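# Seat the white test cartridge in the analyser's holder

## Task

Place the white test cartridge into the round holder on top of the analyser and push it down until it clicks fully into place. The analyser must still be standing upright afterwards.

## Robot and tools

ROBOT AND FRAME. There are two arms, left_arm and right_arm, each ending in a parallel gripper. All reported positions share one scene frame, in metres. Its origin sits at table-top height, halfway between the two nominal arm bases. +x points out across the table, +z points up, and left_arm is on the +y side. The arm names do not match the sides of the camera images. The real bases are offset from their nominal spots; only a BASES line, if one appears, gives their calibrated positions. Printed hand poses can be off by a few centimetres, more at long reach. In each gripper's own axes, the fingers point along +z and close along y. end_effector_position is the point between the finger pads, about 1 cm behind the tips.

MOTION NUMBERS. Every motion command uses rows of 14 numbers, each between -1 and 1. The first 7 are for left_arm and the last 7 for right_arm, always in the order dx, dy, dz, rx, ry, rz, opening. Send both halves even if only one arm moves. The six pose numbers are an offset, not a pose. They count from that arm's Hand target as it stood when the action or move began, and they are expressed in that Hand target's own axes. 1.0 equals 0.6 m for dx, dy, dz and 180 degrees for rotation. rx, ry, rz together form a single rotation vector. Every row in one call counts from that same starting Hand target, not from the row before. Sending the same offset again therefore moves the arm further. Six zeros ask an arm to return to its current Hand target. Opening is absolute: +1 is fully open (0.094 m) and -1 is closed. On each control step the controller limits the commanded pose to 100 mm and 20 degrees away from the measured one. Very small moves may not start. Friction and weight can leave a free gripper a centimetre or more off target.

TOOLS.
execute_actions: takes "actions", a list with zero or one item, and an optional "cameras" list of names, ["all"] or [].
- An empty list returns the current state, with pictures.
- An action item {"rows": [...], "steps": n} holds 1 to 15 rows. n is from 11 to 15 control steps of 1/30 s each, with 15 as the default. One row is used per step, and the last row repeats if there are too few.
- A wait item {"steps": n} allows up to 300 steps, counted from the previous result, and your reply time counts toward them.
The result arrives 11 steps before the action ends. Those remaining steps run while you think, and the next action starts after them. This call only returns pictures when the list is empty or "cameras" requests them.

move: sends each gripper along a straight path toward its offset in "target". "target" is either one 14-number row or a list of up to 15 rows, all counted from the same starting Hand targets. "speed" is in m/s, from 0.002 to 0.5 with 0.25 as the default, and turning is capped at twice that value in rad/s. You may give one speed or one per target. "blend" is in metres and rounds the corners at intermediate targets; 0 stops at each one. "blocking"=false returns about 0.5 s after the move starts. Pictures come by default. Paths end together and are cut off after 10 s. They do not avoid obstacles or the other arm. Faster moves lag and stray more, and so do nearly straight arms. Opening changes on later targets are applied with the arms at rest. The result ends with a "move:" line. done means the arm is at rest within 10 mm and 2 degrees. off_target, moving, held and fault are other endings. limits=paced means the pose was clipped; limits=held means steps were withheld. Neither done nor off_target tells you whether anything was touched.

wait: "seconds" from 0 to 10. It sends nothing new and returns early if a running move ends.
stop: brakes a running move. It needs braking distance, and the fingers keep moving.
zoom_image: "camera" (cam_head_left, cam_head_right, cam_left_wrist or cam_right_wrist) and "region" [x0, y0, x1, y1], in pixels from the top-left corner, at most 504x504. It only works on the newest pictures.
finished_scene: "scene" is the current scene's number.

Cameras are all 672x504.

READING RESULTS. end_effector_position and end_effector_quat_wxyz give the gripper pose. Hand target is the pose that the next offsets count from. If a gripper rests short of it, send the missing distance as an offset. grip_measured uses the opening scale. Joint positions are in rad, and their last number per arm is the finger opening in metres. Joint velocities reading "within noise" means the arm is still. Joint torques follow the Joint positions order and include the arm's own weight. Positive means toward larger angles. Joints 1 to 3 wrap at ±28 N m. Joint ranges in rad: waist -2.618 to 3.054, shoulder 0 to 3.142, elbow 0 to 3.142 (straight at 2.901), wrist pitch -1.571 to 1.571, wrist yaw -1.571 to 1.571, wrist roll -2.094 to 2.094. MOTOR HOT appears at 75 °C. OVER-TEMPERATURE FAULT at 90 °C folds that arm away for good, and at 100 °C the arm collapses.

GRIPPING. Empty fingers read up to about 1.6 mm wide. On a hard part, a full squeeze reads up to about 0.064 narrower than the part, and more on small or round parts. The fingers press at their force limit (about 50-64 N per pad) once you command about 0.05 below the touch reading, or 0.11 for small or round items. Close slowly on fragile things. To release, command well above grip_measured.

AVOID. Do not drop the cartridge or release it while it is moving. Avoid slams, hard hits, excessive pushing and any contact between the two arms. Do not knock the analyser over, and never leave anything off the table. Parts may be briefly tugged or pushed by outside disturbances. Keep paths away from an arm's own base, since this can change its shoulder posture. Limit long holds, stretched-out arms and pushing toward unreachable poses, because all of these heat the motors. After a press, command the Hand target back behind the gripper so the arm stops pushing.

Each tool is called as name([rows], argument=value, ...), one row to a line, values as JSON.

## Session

execute_actions(actions=[], cameras=["all"])

Scene clock: 0.00 s of 4720.00 s.
left_arm: end_effector_position=(+0.0590, +0.0952, +0.2688) grip_measured=+1.000 end_effector_quat_wxyz=(+0.045, +0.620, +0.706, -0.339) | right_arm: end_effector_position=(+0.3747, -0.2957, +0.1024) grip_measured=+1.000 end_effector_quat_wxyz=(+0.492, +0.449, +0.746, -0.006)
Joint positions: left_arm=[-0.834 1.118 1.24 -1.516 0.679 0.577 0.094] | right_arm=[0.558 1.598 0.669 0.011 0.863 1.313 0.094]
Joint velocities: within noise
Joint torques (N m): no reading
Motor temperatures (°C): left_arm=[25 26 22 23 24 25 21] | right_arm=[24 28 25 26 25 20 22]
Heat: left arm: 26 °C; right arm: 28 °C.
Hand target: left_arm +0.0578, +0.0933, +0.2744; +0.053, +0.622, +0.700, -0.347 | right_arm +0.3773, -0.2966, +0.1106; +0.501, +0.452, +0.738, -0.004

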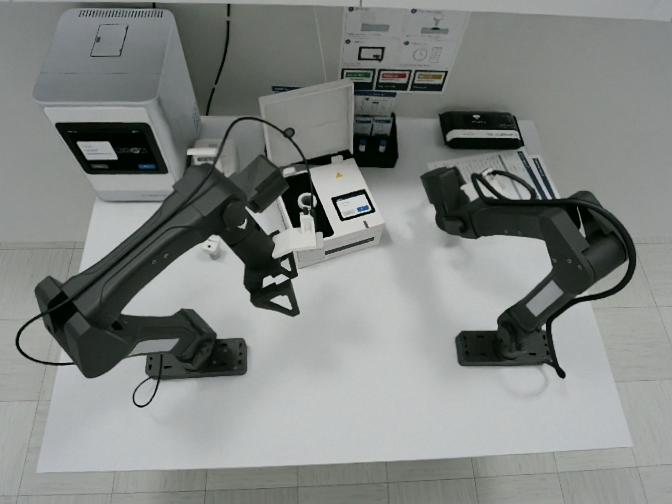

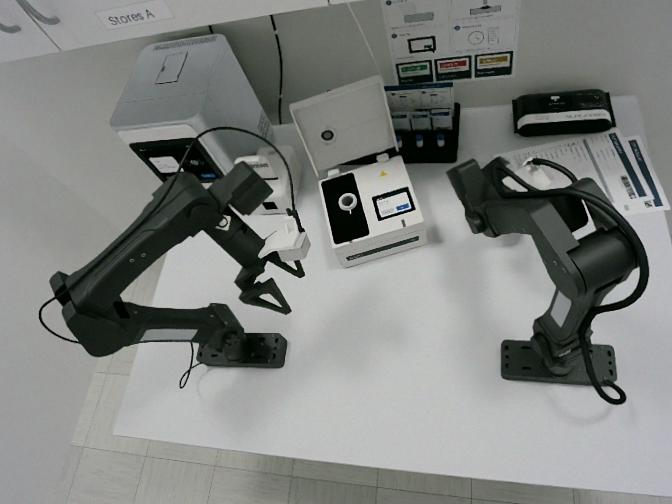

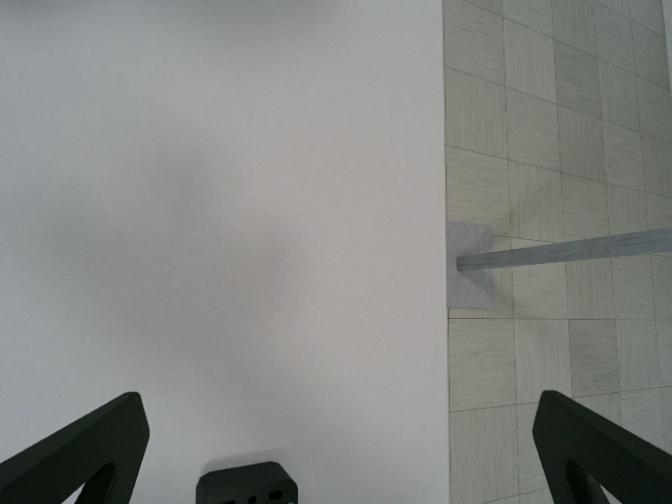

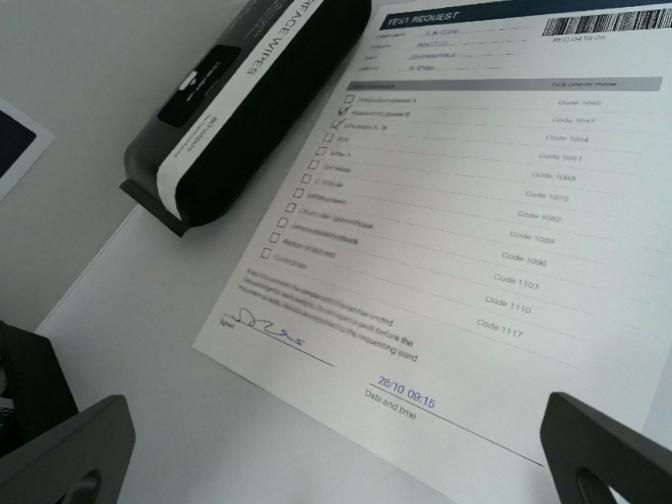

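zoom_image(camera="cam_head_left", region=[160, 120, 420, 320])

zoom_image(camera="cam_head_right", region=[220, 80, 480, 280])

Scaled by 1.938.

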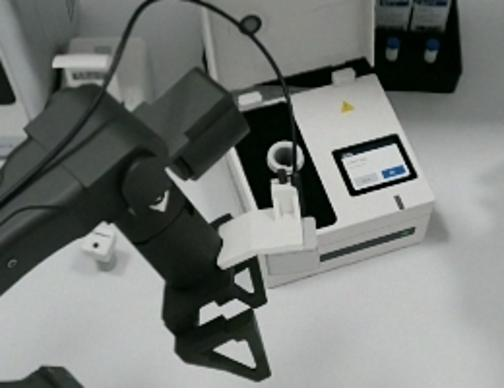

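Scaled by 1.938.

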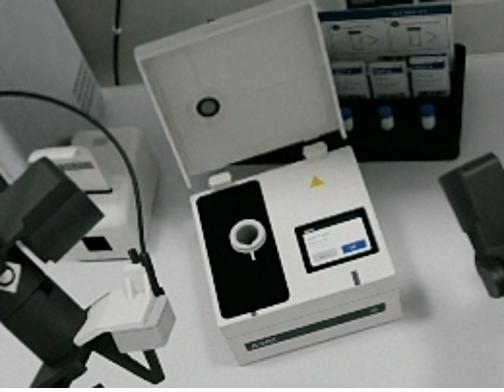

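move(target=[0.1361,0.2215,-0.1838,-0.246,0.0376,-0.441,1, 0,0,0,0,0,0,1], speed=0.25, cameras=["all"])

Scene clock: 10.93 s of 4720.00 s.
left_arm: end_effector_position=(+0.1948, +0.2189, +0.2502) grip_measured=+1.000 end_effector_quat_wxyz=(+0.082, +0.009, +0.996, -0.042) | right_arm: end_effector_position=(+0.3747, -0.2957, +0.1024) grip_measured=+1.000 end_effector_quat_wxyz=(+0.492, +0.449, +0.746, -0.006)
Joint positions: left_arm=[-0.45 1.183 1.36 -1.563 0.011 -0.401 0.094] | right_arm=[0.558 1.598 0.669 0.011 0.863 1.313 0.094]
Joint velocities: within noise
Joint torques (N m): left_arm=[0.68 -1.63 8.23 0.51 -0.12 -0.11] | right_arm=[0.01 -7.65 5.3 0.93 0.52 -0.06]
Motor temperatures (°C): left_arm=[25 26 23 23 24 25 21] | right_arm=[24 29 26 27 25 20 22]
Heat: left arm: 26 °C; right arm: 29 °C.
Hand target: left_arm +0.1999, +0.2202, +0.2604; +0.000, +0.001, +1.000, +0.000 | right_arm +0.3773, -0.2966, +0.1106; +0.501, +0.452, +0.738, -0.004
Off the commanded pose: left_arm 0.012 m, 11 deg | right_arm 0.009 m, 1 deg.
joint sent to its limit (left arm) — joint 4 (wrist pitch), lower limit.
Kept back: nothing.
move: off_target (left_arm)

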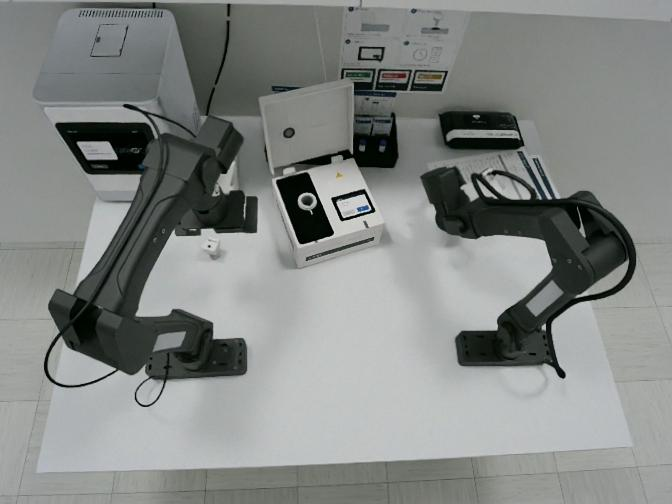

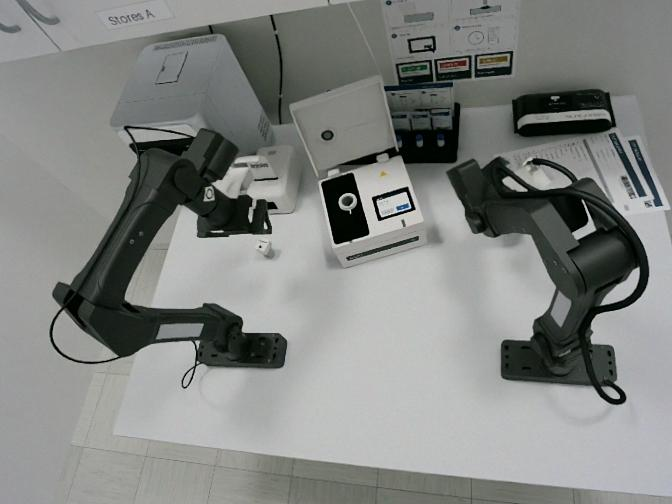

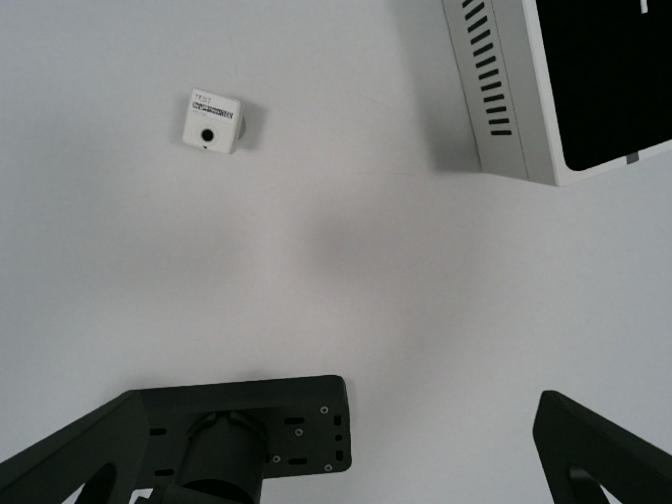

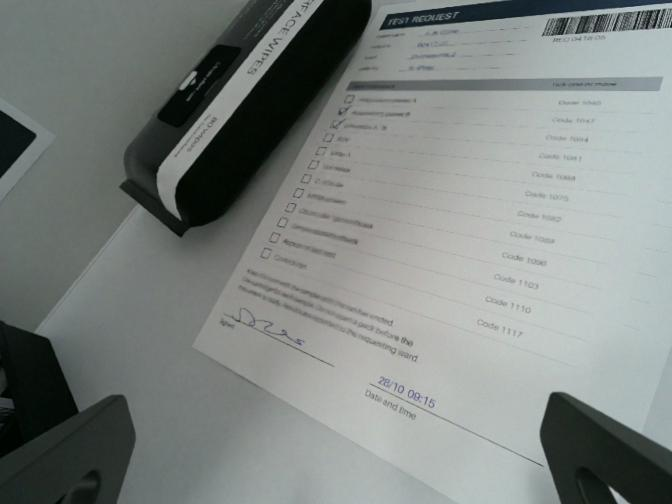

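zoom_image(camera="cam_left_wrist", region=[160, 70, 280, 170])

zoom_image(camera="cam_head_left", region=[180, 220, 240, 270])

zoom_image(camera="cam_head_right", region=[220, 80, 440, 280])

Scaled by 4.200.

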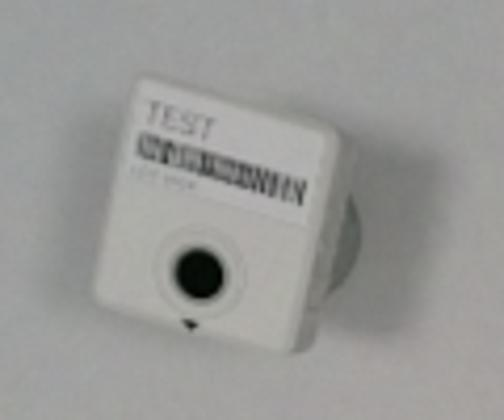

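Scaled by 8.400.

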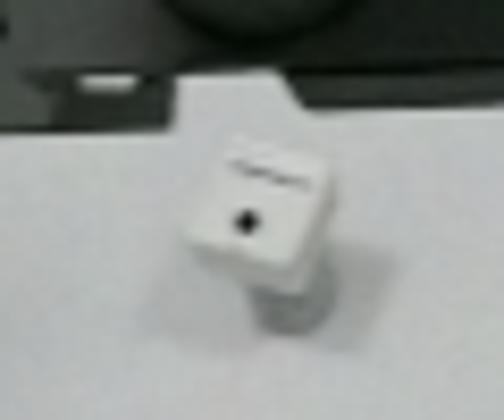

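Scaled by 2.291.

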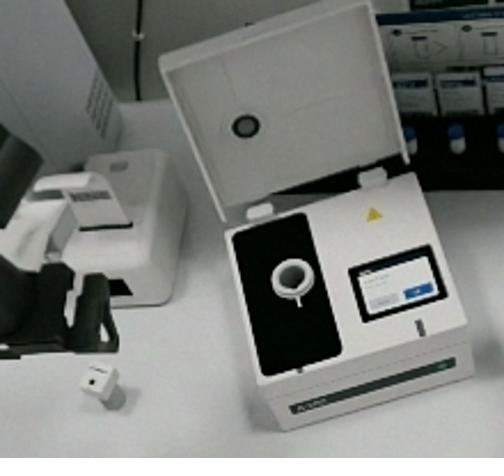

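move(target=[-0.075,0.0782,0.1673,0,0,0.569,1, 0,0,0,0,0,0,1], speed=0.25, cameras=["cam_left_wrist","cam_head_left"])

Scene clock: 31.00 s of 4720.00 s.
left_arm: end_effector_position=(+0.2470, +0.2653, +0.1654) grip_measured=+1.000 end_effector_quat_wxyz=(+0.006, +0.779, +0.628, +0.006) | right_arm: end_effector_position=(+0.3747, -0.2957, +0.1024) grip_measured=+1.000 end_effector_quat_wxyz=(+0.492, +0.449, +0.746, -0.006)
Joint positions: left_arm=[-0.183 1.409 1.19 -1.336 -0.001 1.633 0.094] | right_arm=[0.558 1.598 0.669 0.011 0.863 1.313 0.094]
Joint velocities: within noise
Joint torques (N m): left_arm=[0.73 -3.73 4.34 0.32 0.01 0.07] | right_arm=[0.02 -7.69 5.31 0.93 0.52 -0.06]
Motor temperatures (°C): left_arm=[25 26 24 23 24 25 21] | right_arm=[24 30 26 27 25 20 22]
Heat: left arm: 26 °C; right arm: 30 °C.
Hand target: left_arm +0.2451, +0.2671, +0.1600; +0.000, +0.780, +0.626, +0.000 | right_arm +0.3773, -0.2966, +0.1106; +0.501, +0.452, +0.738, -0.004
Off the commanded pose: left_arm 0.006 m, 1 deg | right_arm 0.009 m, 1 deg.
Kept back: nothing.
move: done
Images, in order (width x height): cam_head_left 672x504, cam_left_wrist 672x504.

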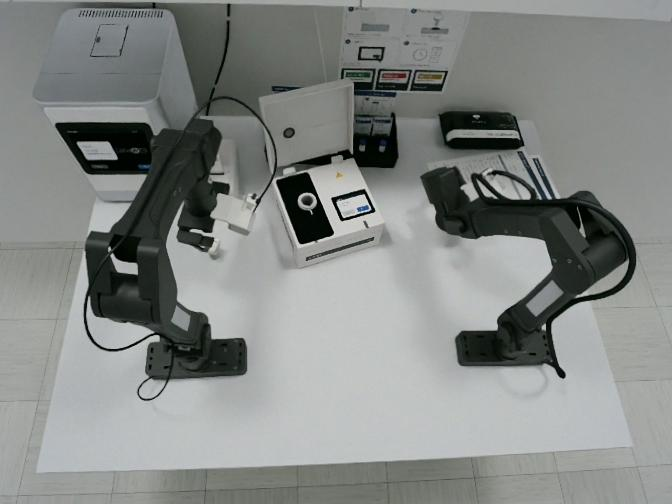

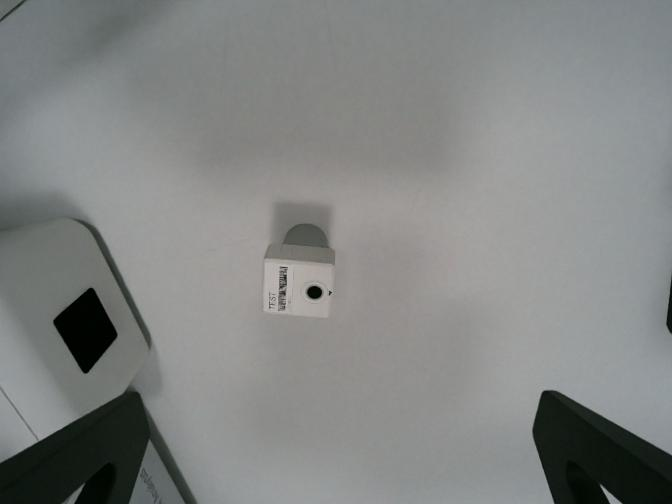

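move(target=[0.025,0.030,0.1167,0,0,0.022,1, 0,0,0,0,0,0,1], speed=0.2, cameras=["cam_left_wrist"])

Scene clock: 34.10 s of 4720.00 s.
left_arm: end_effector_position=(+0.2688, +0.2766, +0.0944) grip_measured=+1.000 end_effector_quat_wxyz=(+0.003, +0.800, +0.600, +0.006) | right_arm: end_effector_position=(+0.3747, -0.2957, +0.1024) grip_measured=+1.000 end_effector_quat_wxyz=(+0.492, +0.449, +0.746, -0.006)
Joint positions: left_arm=[-0.128 1.526 1.01 -1.042 -0.004 1.758 0.094] | right_arm=[0.558 1.598 0.669 0.011 0.863 1.313 0.094]
Joint velocities: within noise
Joint torques (N m): left_arm=[0.66 -4.85 4.37 0.3 0.03 0.07] | right_arm=[-0.02 -7.66 5.3 0.94 0.53 -0.05]
Motor temperatures (°C): left_arm=[25 26 24 23 24 25 21] | right_arm=[24 30 26 27 25 20 22]
Heat: left arm: 26 °C; right arm: 30 °C.
Hand target: left_arm +0.2659, +0.2778, +0.0900; +0.000, +0.801, +0.599, +0.000 | right_arm +0.3773, -0.2966, +0.1106; +0.501, +0.452, +0.738, -0.004
Off the commanded pose: left_arm 0.005 m, 1 deg | right_arm 0.009 m, 1 deg.
Kept back: nothing.
move: done
Images, in order (width x height): cam_left_wrist 672x504.

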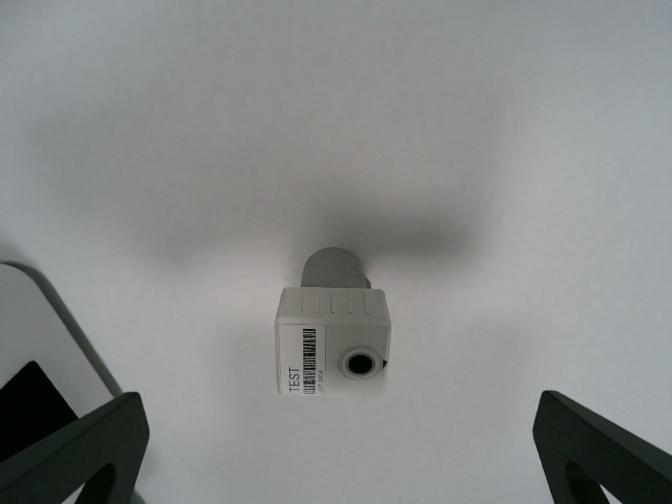

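move(target=[0.0333,0.008,0.0417,0,0,0.013,1, 0,0,0,0,0,0,1], speed=0.12, cameras=["cam_left_wrist"])

Scene clock: 40.40 s of 4720.00 s.
left_arm: end_effector_position=(+0.2804, +0.2949, +0.0706) grip_measured=+1.000 end_effector_quat_wxyz=(+0.004, +0.811, +0.584, +0.008) | right_arm: end_effector_position=(+0.3747, -0.2957, +0.1024) grip_measured=+1.000 end_effector_quat_wxyz=(+0.492, +0.449, +0.746, -0.006)
Joint positions: left_arm=[-0.055 1.593 0.976 -0.936 -0.004 1.87 0.094] | right_arm=[0.558 1.598 0.669 0.011 0.863 1.313 0.094]
Joint velocities: within noise
Joint torques (N m): left_arm=[0.57 -5.03 4.1 0.3 0.04 0.07] | right_arm=[-0.03 -7.64 5.31 0.95 0.53 -0.05]
Motor temperatures (°C): left_arm=[25 27 23 23 24 25 21] | right_arm=[24 30 26 27 25 20 22]
Heat: left arm: 27 °C; right arm: 30 °C.
Hand target: left_arm +0.2762, +0.2956, +0.0651; +0.000, +0.813, +0.582, +0.000 | right_arm +0.3773, -0.2966, +0.1106; +0.501, +0.452, +0.738, -0.004
Off the commanded pose: left_arm 0.007 m, 1 deg | right_arm 0.009 m, 1 deg.
Kept back: nothing.
move: done
Images, in order (width x height): cam_left_wrist 672x504.

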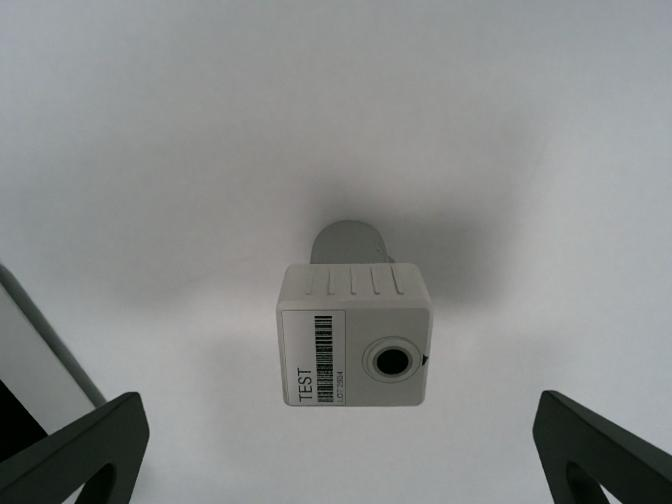

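move(target=[-0.015,-0.0075,0.0327,0,0,0,1, 0,0,0,0,0,0,1], speed=0.1, cameras=["cam_left_wrist"])

Scene clock: 44.97 s of 4720.00 s.
left_arm: end_effector_position=(+0.2737, +0.2907, +0.0509) grip_measured=+1.000 end_effector_quat_wxyz=(+0.004, +0.814, +0.581, +0.008) | right_arm: end_effector_position=(+0.3747, -0.2957, +0.1024) grip_measured=+1.000 end_effector_quat_wxyz=(+0.492, +0.449, +0.746, -0.006)
Joint positions: left_arm=[-0.072 1.6 0.898 -0.85 -0.004 1.86 0.094] | right_arm=[0.558 1.598 0.669 0.011 0.863 1.313 0.094]
Joint velocities: within noise
Joint torques (N m): left_arm=[-0.51 -4.82 3.95 0.3 0.03 -0.12] | right_arm=[-0.02 -7.68 5.29 0.94 0.53 -0.06]
Motor temperatures (°C): left_arm=[25 27 23 23 24 25 21] | right_arm=[24 30 26 28 25 20 22]
Heat: left arm: 27 °C; right arm: 30 °C.
Hand target: left_arm +0.2690, +0.2885, +0.0454; +0.000, +0.813, +0.582, +0.000 | right_arm +0.3773, -0.2966, +0.1106; +0.501, +0.452, +0.738, -0.004
Off the commanded pose: left_arm 0.008 m, 1 deg | right_arm 0.009 m, 1 deg.
Kept back: nothing.
move: done
Images, in order (width x height): cam_left_wrist 672x504.

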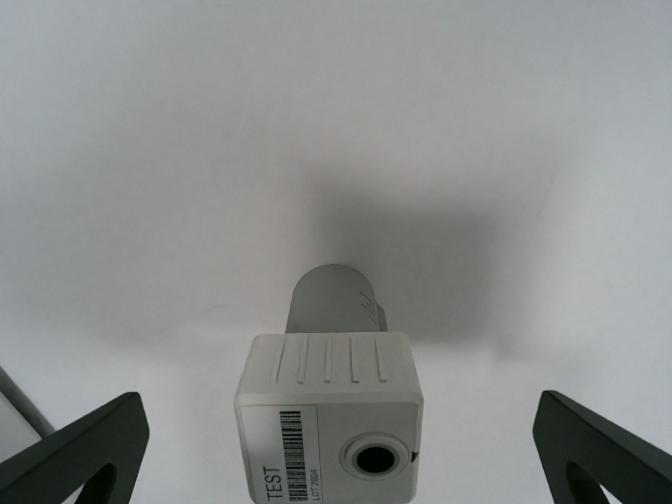

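execute_actions([
  {"rows": [[0,0,0,0,0,0,0.9,0,0,0,0,0,0,1],[0,0,0,0,0,0,0.8,0,0,0,0,0,0,1],[0,0,0,0,0,0,0.7,0,0,0,0,0,0,1],[0,0,0,0,0,0,0.6,0,0,0,0,0,0,1],[0,0,0,0,0,0,0.5,0,0,0,0,0,0,1],[0,0,0,0,0,0,0.4,0,0,0,0,0,0,1],[0,0,0,0,0,0,0.3,0,0,0,0,0,0,1],[0,0,0,0,0,0,0.2,0,0,0,0,0,0,1],[0,0,0,0,0,0,0.12,0,0,0,0,0,0,1],[0,0,0,0,0,0,0.05,0,0,0,0,0,0,1],[0,0,0,0,0,0,0.0,0,0,0,0,0,0,1],[0,0,0,0,0,0,-0.04,0,0,0,0,0,0,1],[0,0,0,0,0,0,-0.08,0,0,0,0,0,0,1],[0,0,0,0,0,0,-0.1,0,0,0,0,0,0,1],[0,0,0,0,0,0,-0.12,0,0,0,0,0,0,1]], "steps": 15},
], cameras=[])

execute_actions([
  {"rows": [[0,0,0,0,0,0,-0.13,0,0,0,0,0,0,1],[0,0,0,0,0,0,-0.15,0,0,0,0,0,0,1],[0,0,0,0,0,0,-0.17,0,0,0,0,0,0,1],[0,0,0,0,0,0,-0.19,0,0,0,0,0,0,1],[0,0,0,0,0,0,-0.2,0,0,0,0,0,0,1],[0,0,0,0,0,0,-0.21,0,0,0,0,0,0,1],[0,0,0,0,0,0,-0.22,0,0,0,0,0,0,1],[0,0,0,0,0,0,-0.23,0,0,0,0,0,0,1],[0,0,0,0,0,0,-0.24,0,0,0,0,0,0,1],[0,0,0,0,0,0,-0.25,0,0,0,0,0,0,1],[0,0,0,0,0,0,-0.26,0,0,0,0,0,0,1],[0,0,0,0,0,0,-0.27,0,0,0,0,0,0,1],[0,0,0,0,0,0,-0.28,0,0,0,0,0,0,1],[0,0,0,0,0,0,-0.29,0,0,0,0,0,0,1],[0,0,0,0,0,0,-0.3,0,0,0,0,0,0,1]], "steps": 15},
], cameras=[])

execute_actions([
  {"rows": [[0,0,0,0,0,0,-0.31,0,0,0,0,0,0,1],[0,0,0,0,0,0,-0.32,0,0,0,0,0,0,1],[0,0,0,0,0,0,-0.33,0,0,0,0,0,0,1],[0,0,0,0,0,0,-0.34,0,0,0,0,0,0,1],[0,0,0,0,0,0,-0.35,0,0,0,0,0,0,1],[0,0,0,0,0,0,-0.36,0,0,0,0,0,0,1],[0,0,0,0,0,0,-0.37,0,0,0,0,0,0,1],[0,0,0,0,0,0,-0.38,0,0,0,0,0,0,1],[0,0,0,0,0,0,-0.39,0,0,0,0,0,0,1],[0,0,0,0,0,0,-0.4,0,0,0,0,0,0,1],[0,0,0,0,0,0,-0.4,0,0,0,0,0,0,1],[0,0,0,0,0,0,-0.4,0,0,0,0,0,0,1],[0,0,0,0,0,0,-0.4,0,0,0,0,0,0,1],[0,0,0,0,0,0,-0.4,0,0,0,0,0,0,1],[0,0,0,0,0,0,-0.4,0,0,0,0,0,0,1]], "steps": 15},
], cameras=["cam_left_wrist"])

Scene clock: 48.47 s of 4720.00 s.
left_arm: end_effector_position=(+0.2743, +0.2907, +0.0509) grip_measured=+0.643 end_effector_quat_wxyz=(+0.005, +0.813, +0.582, +0.009) | right_arm: end_effector_position=(+0.3747, -0.2957, +0.1024) grip_measured=+1.000 end_effector_quat_wxyz=(+0.492, +0.449, +0.746, -0.006)
Joint positions: left_arm=[-0.072 1.6 0.898 -0.848 -0.004 1.859 0.077] | right_arm=[0.558 1.598 0.669 0.011 0.863 1.313 0.094]
Joint velocities: left_arm=[-0.022 0.002 0.007 0.051 0.022 -0.081 -0.086] | right_arm=[within noise]
Joint torques (N m): left_arm=[-0.5 -4.83 3.97 0.31 0.04 -0.11] | right_arm=[-0.01 -7.65 5.3 0.93 0.53 -0.05]
Motor temperatures (°C): left_arm=[25 27 23 23 24 25 21] | right_arm=[24 30 26 28 25 20 22]
Heat: left arm: 27 °C; right arm: 30 °C.
Hand target: left_arm +0.2691, +0.2885, +0.0454; +0.000, +0.813, +0.582, +0.000 | right_arm +0.3773, -0.2966, +0.1106; +0.501, +0.452, +0.738, -0.004
Steps of this call (1-101: nothing new was sent; 102-105: this action's first 4). Readings (end_effector_position of left_arm | right_arm):
102: (+0.2743, +0.2907, +0.0509) | (+0.3747, -0.2957, +0.1024)
103: (+0.2743, +0.2907, +0.0509) | (+0.3747, -0.2957, +0.1024)
105: the state above
No camera images: "cameras" was empty.

Scene clock: 48.97 s of 4720.00 s.
left_arm: end_effector_position=(+0.2743, +0.2907, +0.0509) grip_measured=-0.180 end_effector_quat_wxyz=(+0.005, +0.813, +0.582, +0.009) | right_arm: end_effector_position=(+0.3747, -0.2957, +0.1024) grip_measured=+1.000 end_effector_quat_wxyz=(+0.492, +0.449, +0.746, -0.006)
Joint positions: left_arm=[-0.072 1.6 0.898 -0.848 -0.004 1.859 0.039] | right_arm=[0.558 1.598 0.669 0.011 0.863 1.313 0.094]
Joint velocities: left_arm=[-0.007 -0.017 -0.017 0.022 -0.051 0.037 -0.018] | right_arm=[within noise]
Joint torques (N m): left_arm=[-0.51 -4.82 3.96 0.31 0.04 -0.11] | right_arm=[-0.01 -7.64 5.26 0.94 0.53 -0.05]
Motor temperatures (°C): left_arm=[25 27 23 23 24 25 21] | right_arm=[24 30 26 28 25 20 22]
Heat: left arm: 27 °C; right arm: 30 °C.
Hand target: left_arm +0.2690, +0.2885, +0.0454; +0.000, +0.813, +0.582, +0.000 | right_arm +0.3773, -0.2966, +0.1106; +0.501, +0.452, +0.738, -0.004
Off your previous action's commanded pose at its last step (step 11 of this call): left_arm 0.008 m, 1 deg | right_arm 0.009 m, 1 deg.
Steps of this call (1-11: your previous action's last 11; 12-15: this action's first 4). Readings (end_effector_position of left_arm | right_arm):
12: (+0.2743, +0.2907, +0.0509) | (+0.3747, -0.2957, +0.1024)
13: (+0.2743, +0.2907, +0.0509) | (+0.3747, -0.2957, +0.1024)
15: the state above
No camera images: "cameras" was empty.

Scene clock: 49.47 s of 4720.00 s.
left_arm: end_effector_position=(+0.2744, +0.2907, +0.0509) grip_measured=-0.271 end_effector_quat_wxyz=(+0.005, +0.813, +0.582, +0.010) | right_arm: end_effector_position=(+0.3747, -0.2957, +0.1024) grip_measured=+1.000 end_effector_quat_wxyz=(+0.492, +0.449, +0.746, -0.006)
Joint positions: left_arm=[-0.072 1.6 0.898 -0.848 -0.004 1.859 0.034] | right_arm=[0.558 1.598 0.669 0.011 0.863 1.313 0.094]
Joint velocities: within noise
Joint torques (N m): left_arm=[-0.51 -4.83 3.95 0.31 0.04 -0.11] | right_arm=[0.02 -7.65 5.31 0.94 0.53 -0.05]
Motor temperatures (°C): left_arm=[25 27 23 23 24 25 21] | right_arm=[24 30 26 28 25 20 22]
Heat: left arm: 27 °C; right arm: 30 °C.
Hand target: left_arm +0.2691, +0.2885, +0.0454; +0.000, +0.813, +0.582, +0.000 | right_arm +0.3773, -0.2966, +0.1106; +0.501, +0.452, +0.738, -0.004
Off your previous action's commanded pose at its last step (step 11 of this call): left_arm 0.008 m, 1 deg | right_arm 0.009 m, 1 deg.
Steps of this call (1-11: your previous action's last 11; 12-15: this action's first 4). Readings (end_effector_position of left_arm | right_arm):
12: (+0.2744, +0.2907, +0.0509) | (+0.3747, -0.2957, +0.1024)
13: (+0.2744, +0.2907, +0.0509) | (+0.3747, -0.2957, +0.1024)
15: the state above
Images, in order (width x height): cam_left_wrist 672x504.

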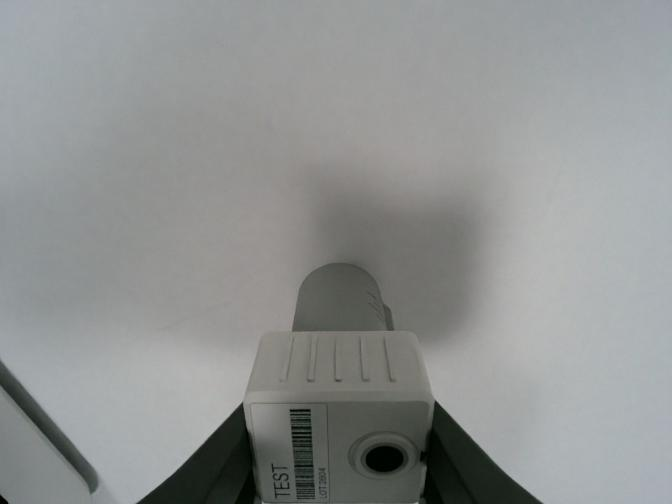

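move([
  [0,0,-0.2167,0,0,0,-0.4, 0,0,0,0,0,0,1],
  [-0.2837,0.2195,-0.2577,0,0,-0.187,-0.4, 0,0,0,0,0,0,1],
], speed=[0.12, 0.2], blend=[0.03, 0], cameras=["all"])

Scene clock: 59.37 s of 4720.00 s.
left_arm: end_effector_position=(+0.3354, +0.0884, +0.1952) grip_measured=-0.274 end_effector_quat_wxyz=(+0.004, +0.614, +0.789, +0.003) | right_arm: end_effector_position=(+0.3747, -0.2957, +0.1024) grip_measured=+1.000 end_effector_quat_wxyz=(+0.492, +0.449, +0.746, -0.006)
Joint positions: left_arm=[-0.62 2.024 2.018 -1.556 -0.005 0.733 0.034] | right_arm=[0.558 1.598 0.669 0.011 0.863 1.313 0.094]
Joint velocities: within noise
Joint torques (N m): left_arm=[0.06 -9.02 8.23 0.15 0.05 -0.11] | right_arm=[-0.02 -7.66 5.29 0.93 0.52 -0.07]
Motor temperatures (°C): left_arm=[25 27 24 23 24 25 22] | right_arm=[24 30 26 28 25 20 22]
Heat: left arm: 27 °C; right arm: 30 °C.
Hand target: left_arm +0.3388, +0.0850, +0.2001; +0.000, +0.610, +0.793, +0.000 | right_arm +0.3773, -0.2966, +0.1106; +0.501, +0.452, +0.738, -0.004
Off your previous action's commanded pose at its last step (step 11 of this call): left_arm 0.008 m, 1 deg | right_arm 0.009 m, 1 deg.
Off the commanded pose: left_arm 0.007 m, 1 deg | right_arm 0.009 m, 1 deg.
joint sent to its limit (left arm) — joint 4 (wrist pitch), lower limit.
Kept back: nothing.
move: done

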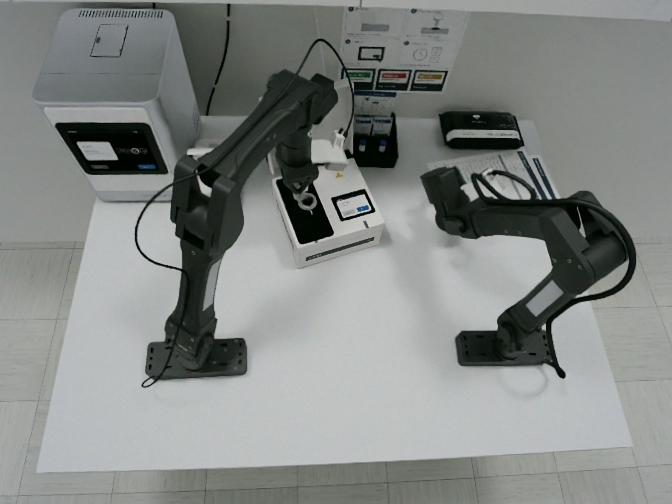

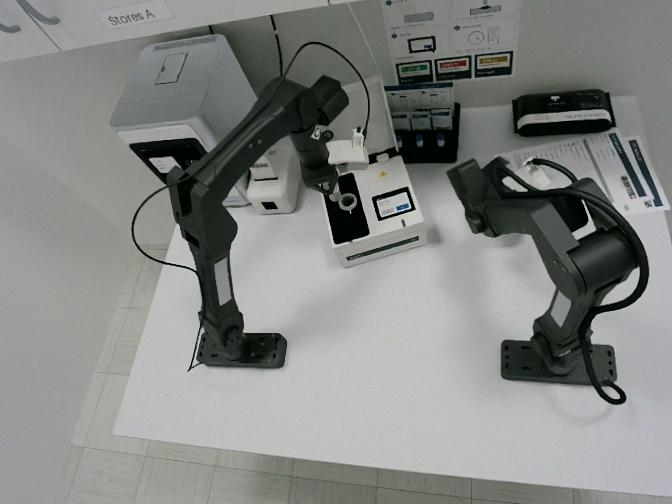

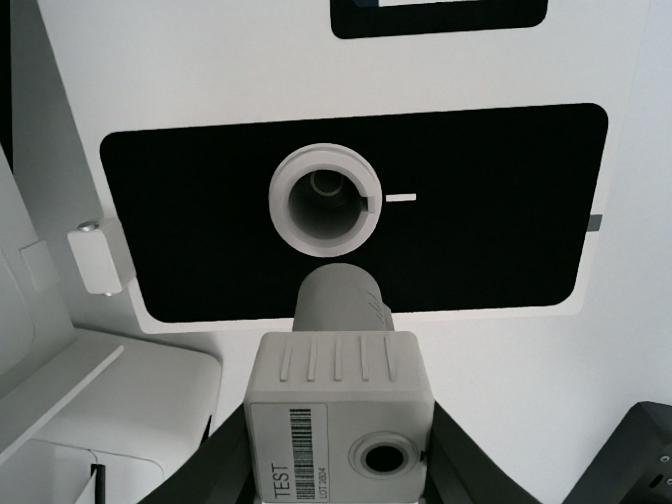

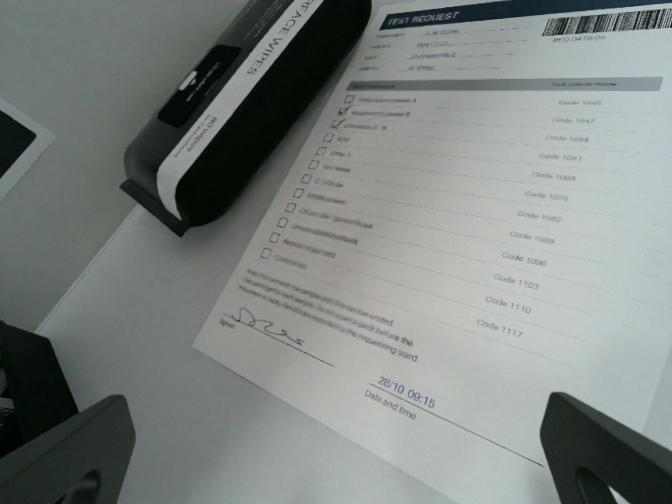

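zoom_image(camera="cam_left_wrist", region=[240, 130, 440, 340])

Scaled by 2.400.

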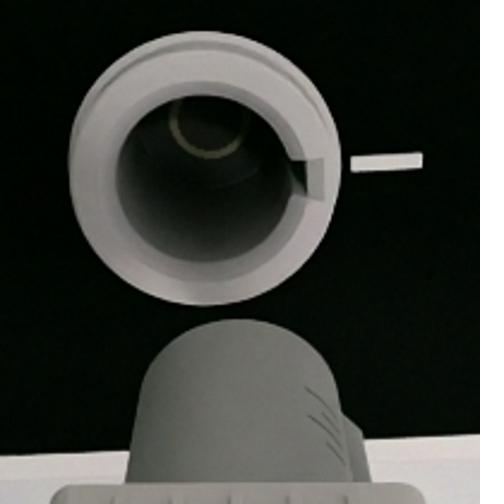

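move(target=[-0.02,0.0077,0.0467,0,0,-0.014,-0.4, 0,0,0,0,0,0,1], speed=0.1, cameras=["cam_left_wrist","cam_head_right"])

zoom_image(camera="cam_left_wrist", region=[240, 130, 440, 340])

Scene clock: 71.23 s of 4720.00 s.
left_arm: end_effector_position=(+0.3443, +0.0803, +0.1746) grip_measured=-0.274 end_effector_quat_wxyz=(-0.004, +0.593, +0.805, +0.002) | right_arm: end_effector_position=(+0.3747, -0.2957, +0.1024) grip_measured=+1.000 end_effector_quat_wxyz=(+0.492, +0.449, +0.746, -0.006)
Joint positions: left_arm=[-0.625 2.08 2.018 -1.517 -0.005 0.677 0.034] | right_arm=[0.558 1.598 0.669 0.011 0.863 1.313 0.094]
Joint velocities: within noise
Joint torques (N m): left_arm=[-0.55 -9.63 5.89 0.35 0.05 -0.11] | right_arm=[0.01 -7.61 5.29 0.95 0.52 -0.04]
Motor temperatures (°C): left_arm=[25 29 25 23 24 25 22] | right_arm=[24 30 26 28 25 20 22]
Heat: left arm: 29 °C; right arm: 30 °C.
Hand target: left_arm +0.3464, +0.0746, +0.1722; +0.000, +0.592, +0.806, +0.000 | right_arm +0.3773, -0.2966, +0.1106; +0.501, +0.452, +0.738, -0.004
Off the commanded pose: left_arm 0.007 m, 1 deg | right_arm 0.009 m, 1 deg.
Kept back: nothing.
move: done
Images, in order (width x height): cam_head_right 672x504, cam_left_wrist 672x504.

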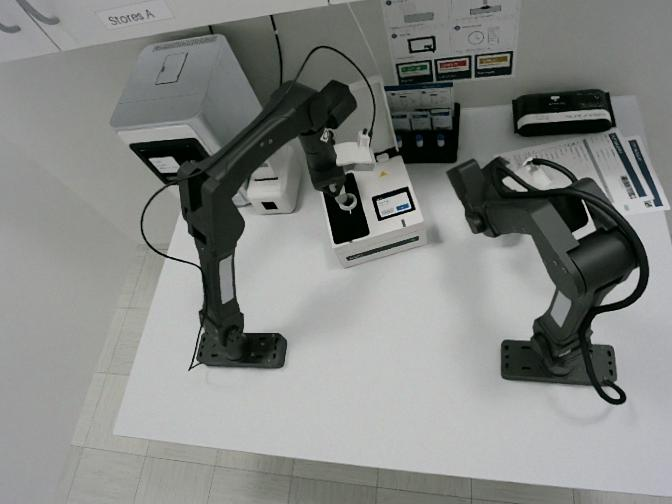

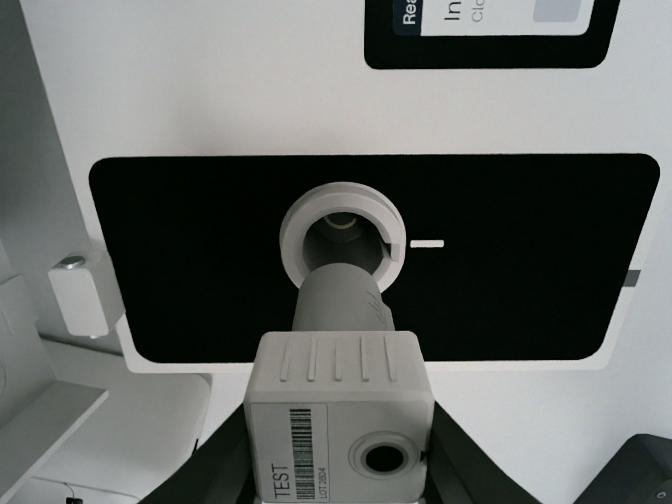

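Scaled by 2.400.

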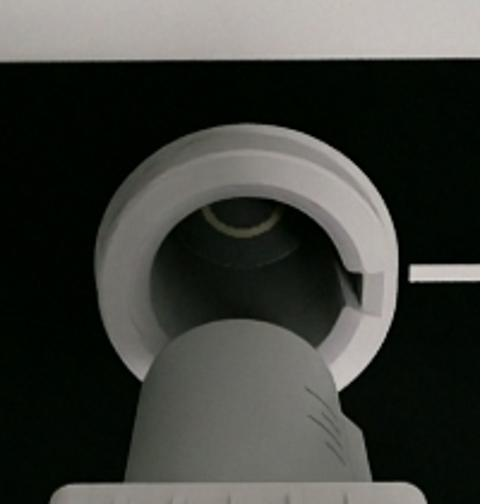

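move(target=[-0.0117,-0.0017,0.01,0,0,0,-0.4, 0,0,0,0,0,0,1], speed=0.08, cameras=["cam_left_wrist"])

zoom_image(camera="cam_left_wrist", region=[240, 130, 440, 340])

Scene clock: 73.87 s of 4720.00 s.
left_arm: end_effector_position=(+0.3446, +0.0737, +0.1684) grip_measured=-0.274 end_effector_quat_wxyz=(-0.005, +0.593, +0.805, +0.002) | right_arm: end_effector_position=(+0.3747, -0.2957, +0.1024) grip_measured=+1.000 end_effector_quat_wxyz=(+0.492, +0.449, +0.746, -0.006)
Joint positions: left_arm=[-0.638 2.097 2.018 -1.502 -0.005 0.663 0.034] | right_arm=[0.558 1.598 0.669 0.011 0.863 1.313 0.094]
Joint velocities: within noise
Joint torques (N m): left_arm=[-0.49 -9.47 6.28 0.33 0.05 -0.11] | right_arm=[-0.01 -7.68 5.27 0.93 0.53 -0.05]
Motor temperatures (°C): left_arm=[25 29 25 23 24 25 22] | right_arm=[24 30 26 28 25 20 22]
Heat: left arm: 29 °C; right arm: 30 °C.
Hand target: left_arm +0.3475, +0.0676, +0.1660; +0.000, +0.592, +0.806, +0.000 | right_arm +0.3773, -0.2966, +0.1106; +0.501, +0.452, +0.738, -0.004
Off the commanded pose: left_arm 0.007 m, 1 deg | right_arm 0.009 m, 1 deg.
Kept back: nothing.
move: done
Images, in order (width x height): cam_left_wrist 672x504.

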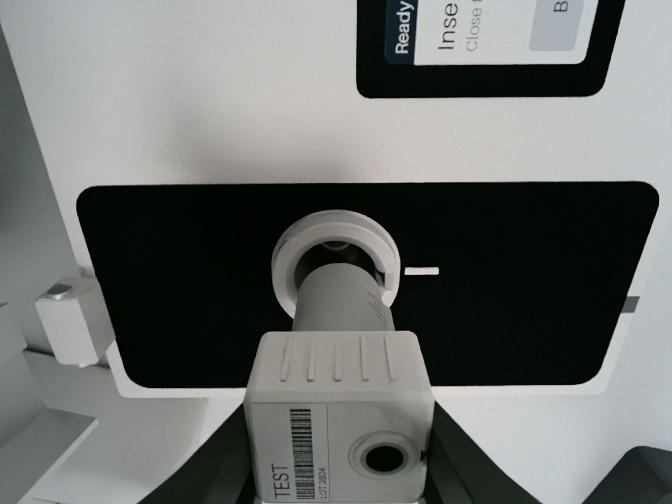

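Scaled by 2.400.

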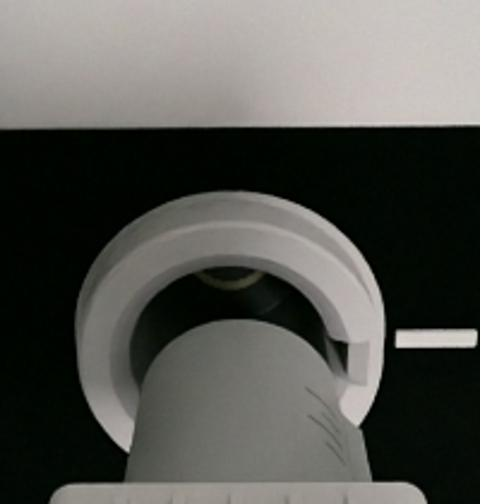

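execute_actions(actions=[], cameras=["cam_left_wrist", "cam_head_left"])

zoom_image(camera="cam_left_wrist", region=[240, 130, 440, 340])

Scene clock: 75.83 s of 4720.00 s.
left_arm: end_effector_position=(+0.3448, +0.0735, +0.1684) grip_measured=-0.274 end_effector_quat_wxyz=(-0.004, +0.593, +0.805, +0.003) | right_arm: end_effector_position=(+0.3747, -0.2957, +0.1024) grip_measured=+1.000 end_effector_quat_wxyz=(+0.492, +0.449, +0.746, -0.006)
Joint positions: left_arm=[-0.638 2.097 2.018 -1.501 -0.005 0.662 0.034] | right_arm=[0.558 1.598 0.669 0.011 0.863 1.313 0.094]
Joint velocities: within noise
Joint torques (N m): left_arm=[-0.49 -9.51 6.28 0.32 0.05 -0.11] | right_arm=[0.02 -7.66 5.3 0.94 0.51 -0.06]
Motor temperatures (°C): left_arm=[25 29 25 23 24 25 22] | right_arm=[24 30 26 28 25 20 22]
Heat: left arm: 29 °C; right arm: 30 °C.
Hand target: left_arm +0.3476, +0.0676, +0.1660; +0.000, +0.592, +0.806, +0.000 | right_arm +0.3773, -0.2966, +0.1106; +0.501, +0.452, +0.738, -0.004
Off the commanded pose: left_arm 0.007 m, 1 deg | right_arm 0.009 m, 1 deg.
Steps of this call (1-59: nothing new was sent). Readings (end_effector_position of left_arm | right_arm):
1: (+0.3447, +0.0736, +0.1684) | (+0.3747, -0.2957, +0.1024)
2: (+0.3447, +0.0736, +0.1684) | (+0.3747, -0.2957, +0.1024)
4: (+0.3447, +0.0736, +0.1684) | (+0.3747, -0.2957, +0.1024)
8: (+0.3447, +0.0736, +0.1684) | (+0.3747, -0.2957, +0.1024)
59: the state above
Images, in order (width x height): cam_head_left 672x504, cam_left_wrist 672x504.

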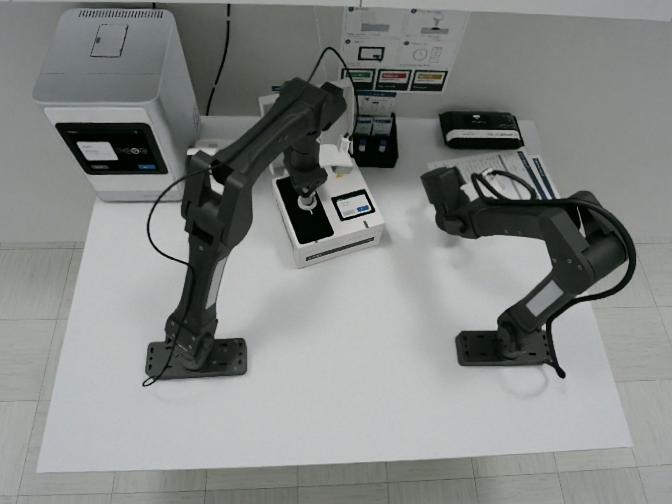

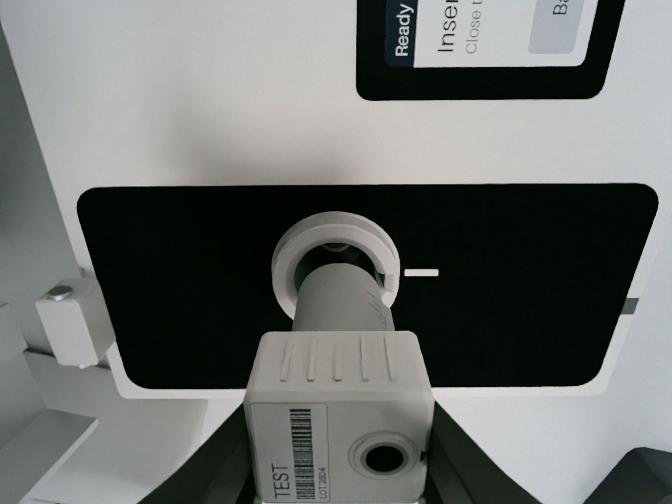

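Scaled by 2.400.

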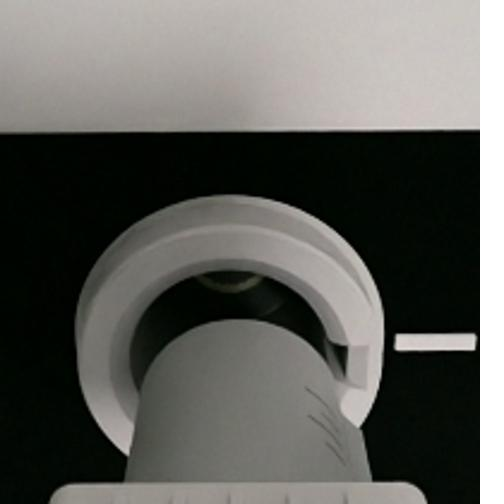

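move(target=[-0.0060, 0.0022, 0.0050, 0, 0, 0, -0.4, 0, 0, 0, 0, 0, 0, 1], speed=0.05, cameras=["cam_left_wrist"])

zoom_image(camera="cam_left_wrist", region=[240, 130, 440, 340])

Scene clock: 77.60 s of 4720.00 s.
left_arm: end_effector_position=(+0.3456, +0.0719, +0.1639) grip_measured=-0.274 end_effector_quat_wxyz=(-0.008, +0.593, +0.805, +0.002) | right_arm: end_effector_position=(+0.3747, -0.2957, +0.1024) grip_measured=+1.000 end_effector_quat_wxyz=(+0.492, +0.449, +0.746, -0.006)
Joint positions: left_arm=[-0.64 2.108 2.018 -1.496 -0.005 0.66 0.034] | right_arm=[0.558 1.598 0.669 0.011 0.863 1.313 0.094]
Joint velocities: within noise
Joint torques (N m): left_arm=[-0.55 -9.35 7.24 0.3 0.05 -0.13] | right_arm=[0.01 -7.64 5.27 0.93 0.52 -0.05]
Motor temperatures (°C): left_arm=[25 29 25 23 24 25 22] | right_arm=[24 30 26 28 25 20 22]
Heat: left arm: 29 °C; right arm: 30 °C.
Hand target: left_arm +0.3498, +0.0645, +0.1631; +0.000, +0.592, +0.806, +0.000 | right_arm +0.3773, -0.2966, +0.1106; +0.501, +0.452, +0.738, -0.004
Off the commanded pose: left_arm 0.009 m, 1 deg | right_arm 0.009 m, 1 deg.
Kept back: nothing.
move: done
Images, in order (width x height): cam_left_wrist 672x504.

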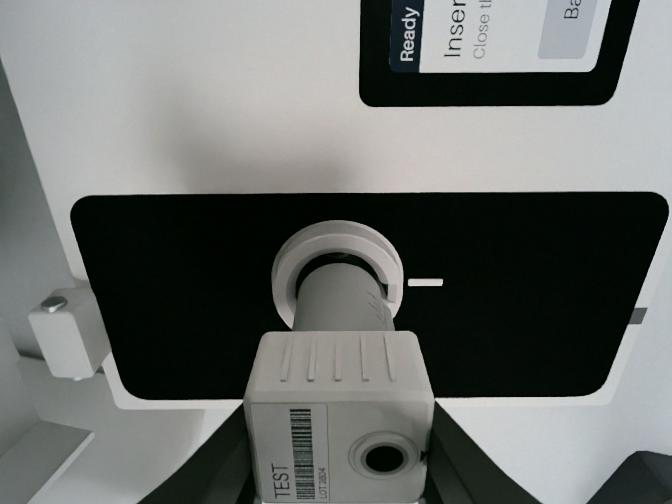

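Scaled by 2.400.

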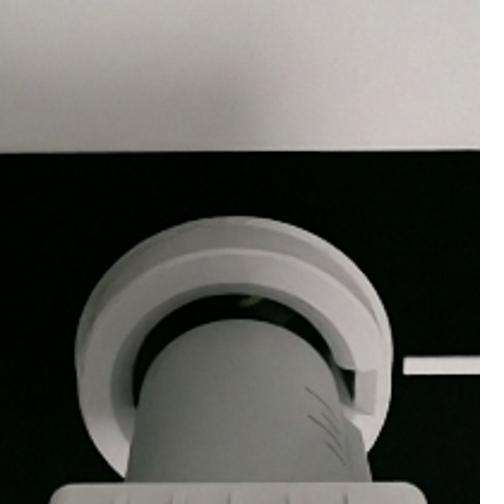

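move(target=[0, 0.0015, 0.0050, 0, 0, 0, -0.4, 0, 0, 0, 0, 0, 0, 1], speed=0.05, cameras=["cam_left_wrist"])

zoom_image(camera="cam_left_wrist", region=[240, 130, 440, 340])

Scene clock: 80.60 s of 4720.00 s.
left_arm: end_effector_position=(+0.3474, +0.0706, +0.1639) grip_measured=-0.274 end_effector_quat_wxyz=(-0.003, +0.593, +0.805, +0.003) | right_arm: end_effector_position=(+0.3747, -0.2957, +0.1024) grip_measured=+1.000 end_effector_quat_wxyz=(+0.492, +0.449, +0.746, -0.006)
Joint positions: left_arm=[-0.64 2.108 2.018 -1.487 -0.005 0.659 0.034] | right_arm=[0.558 1.598 0.669 0.011 0.863 1.313 0.094]
Joint velocities: within noise
Joint torques (N m): left_arm=[-0.39 -9.28 6.34 0.33 0.05 -0.1] | right_arm=[-0.01 -7.58 5.27 0.93 0.53 -0.05]
Motor temperatures (°C): left_arm=[25 30 26 23 24 25 23] | right_arm=[24 30 26 28 25 20 22]
Heat: left arm: 30 °C; right arm: 30 °C.
Hand target: left_arm +0.3507, +0.0648, +0.1601; +0.000, +0.592, +0.806, +0.000 | right_arm +0.3773, -0.2966, +0.1106; +0.501, +0.452, +0.738, -0.004
Off the commanded pose: left_arm 0.008 m, 1 deg | right_arm 0.009 m, 1 deg.
Kept back: nothing.
move: done
Images, in order (width x height): cam_left_wrist 672x504.

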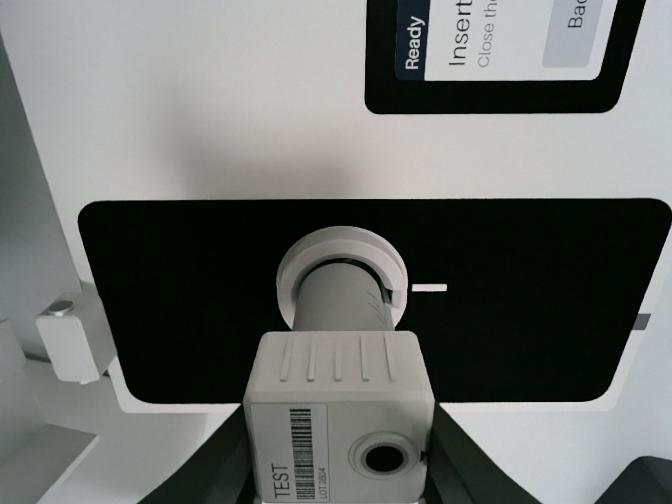

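Scaled by 2.400.

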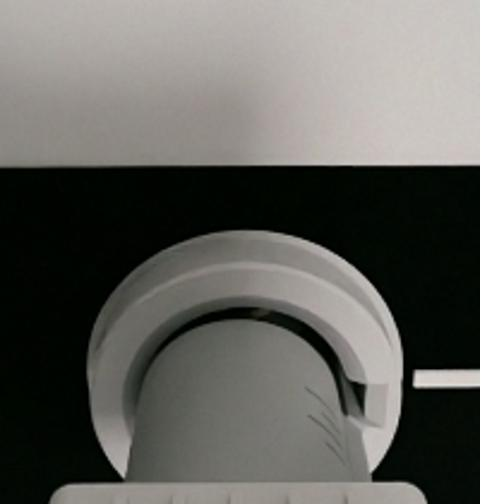

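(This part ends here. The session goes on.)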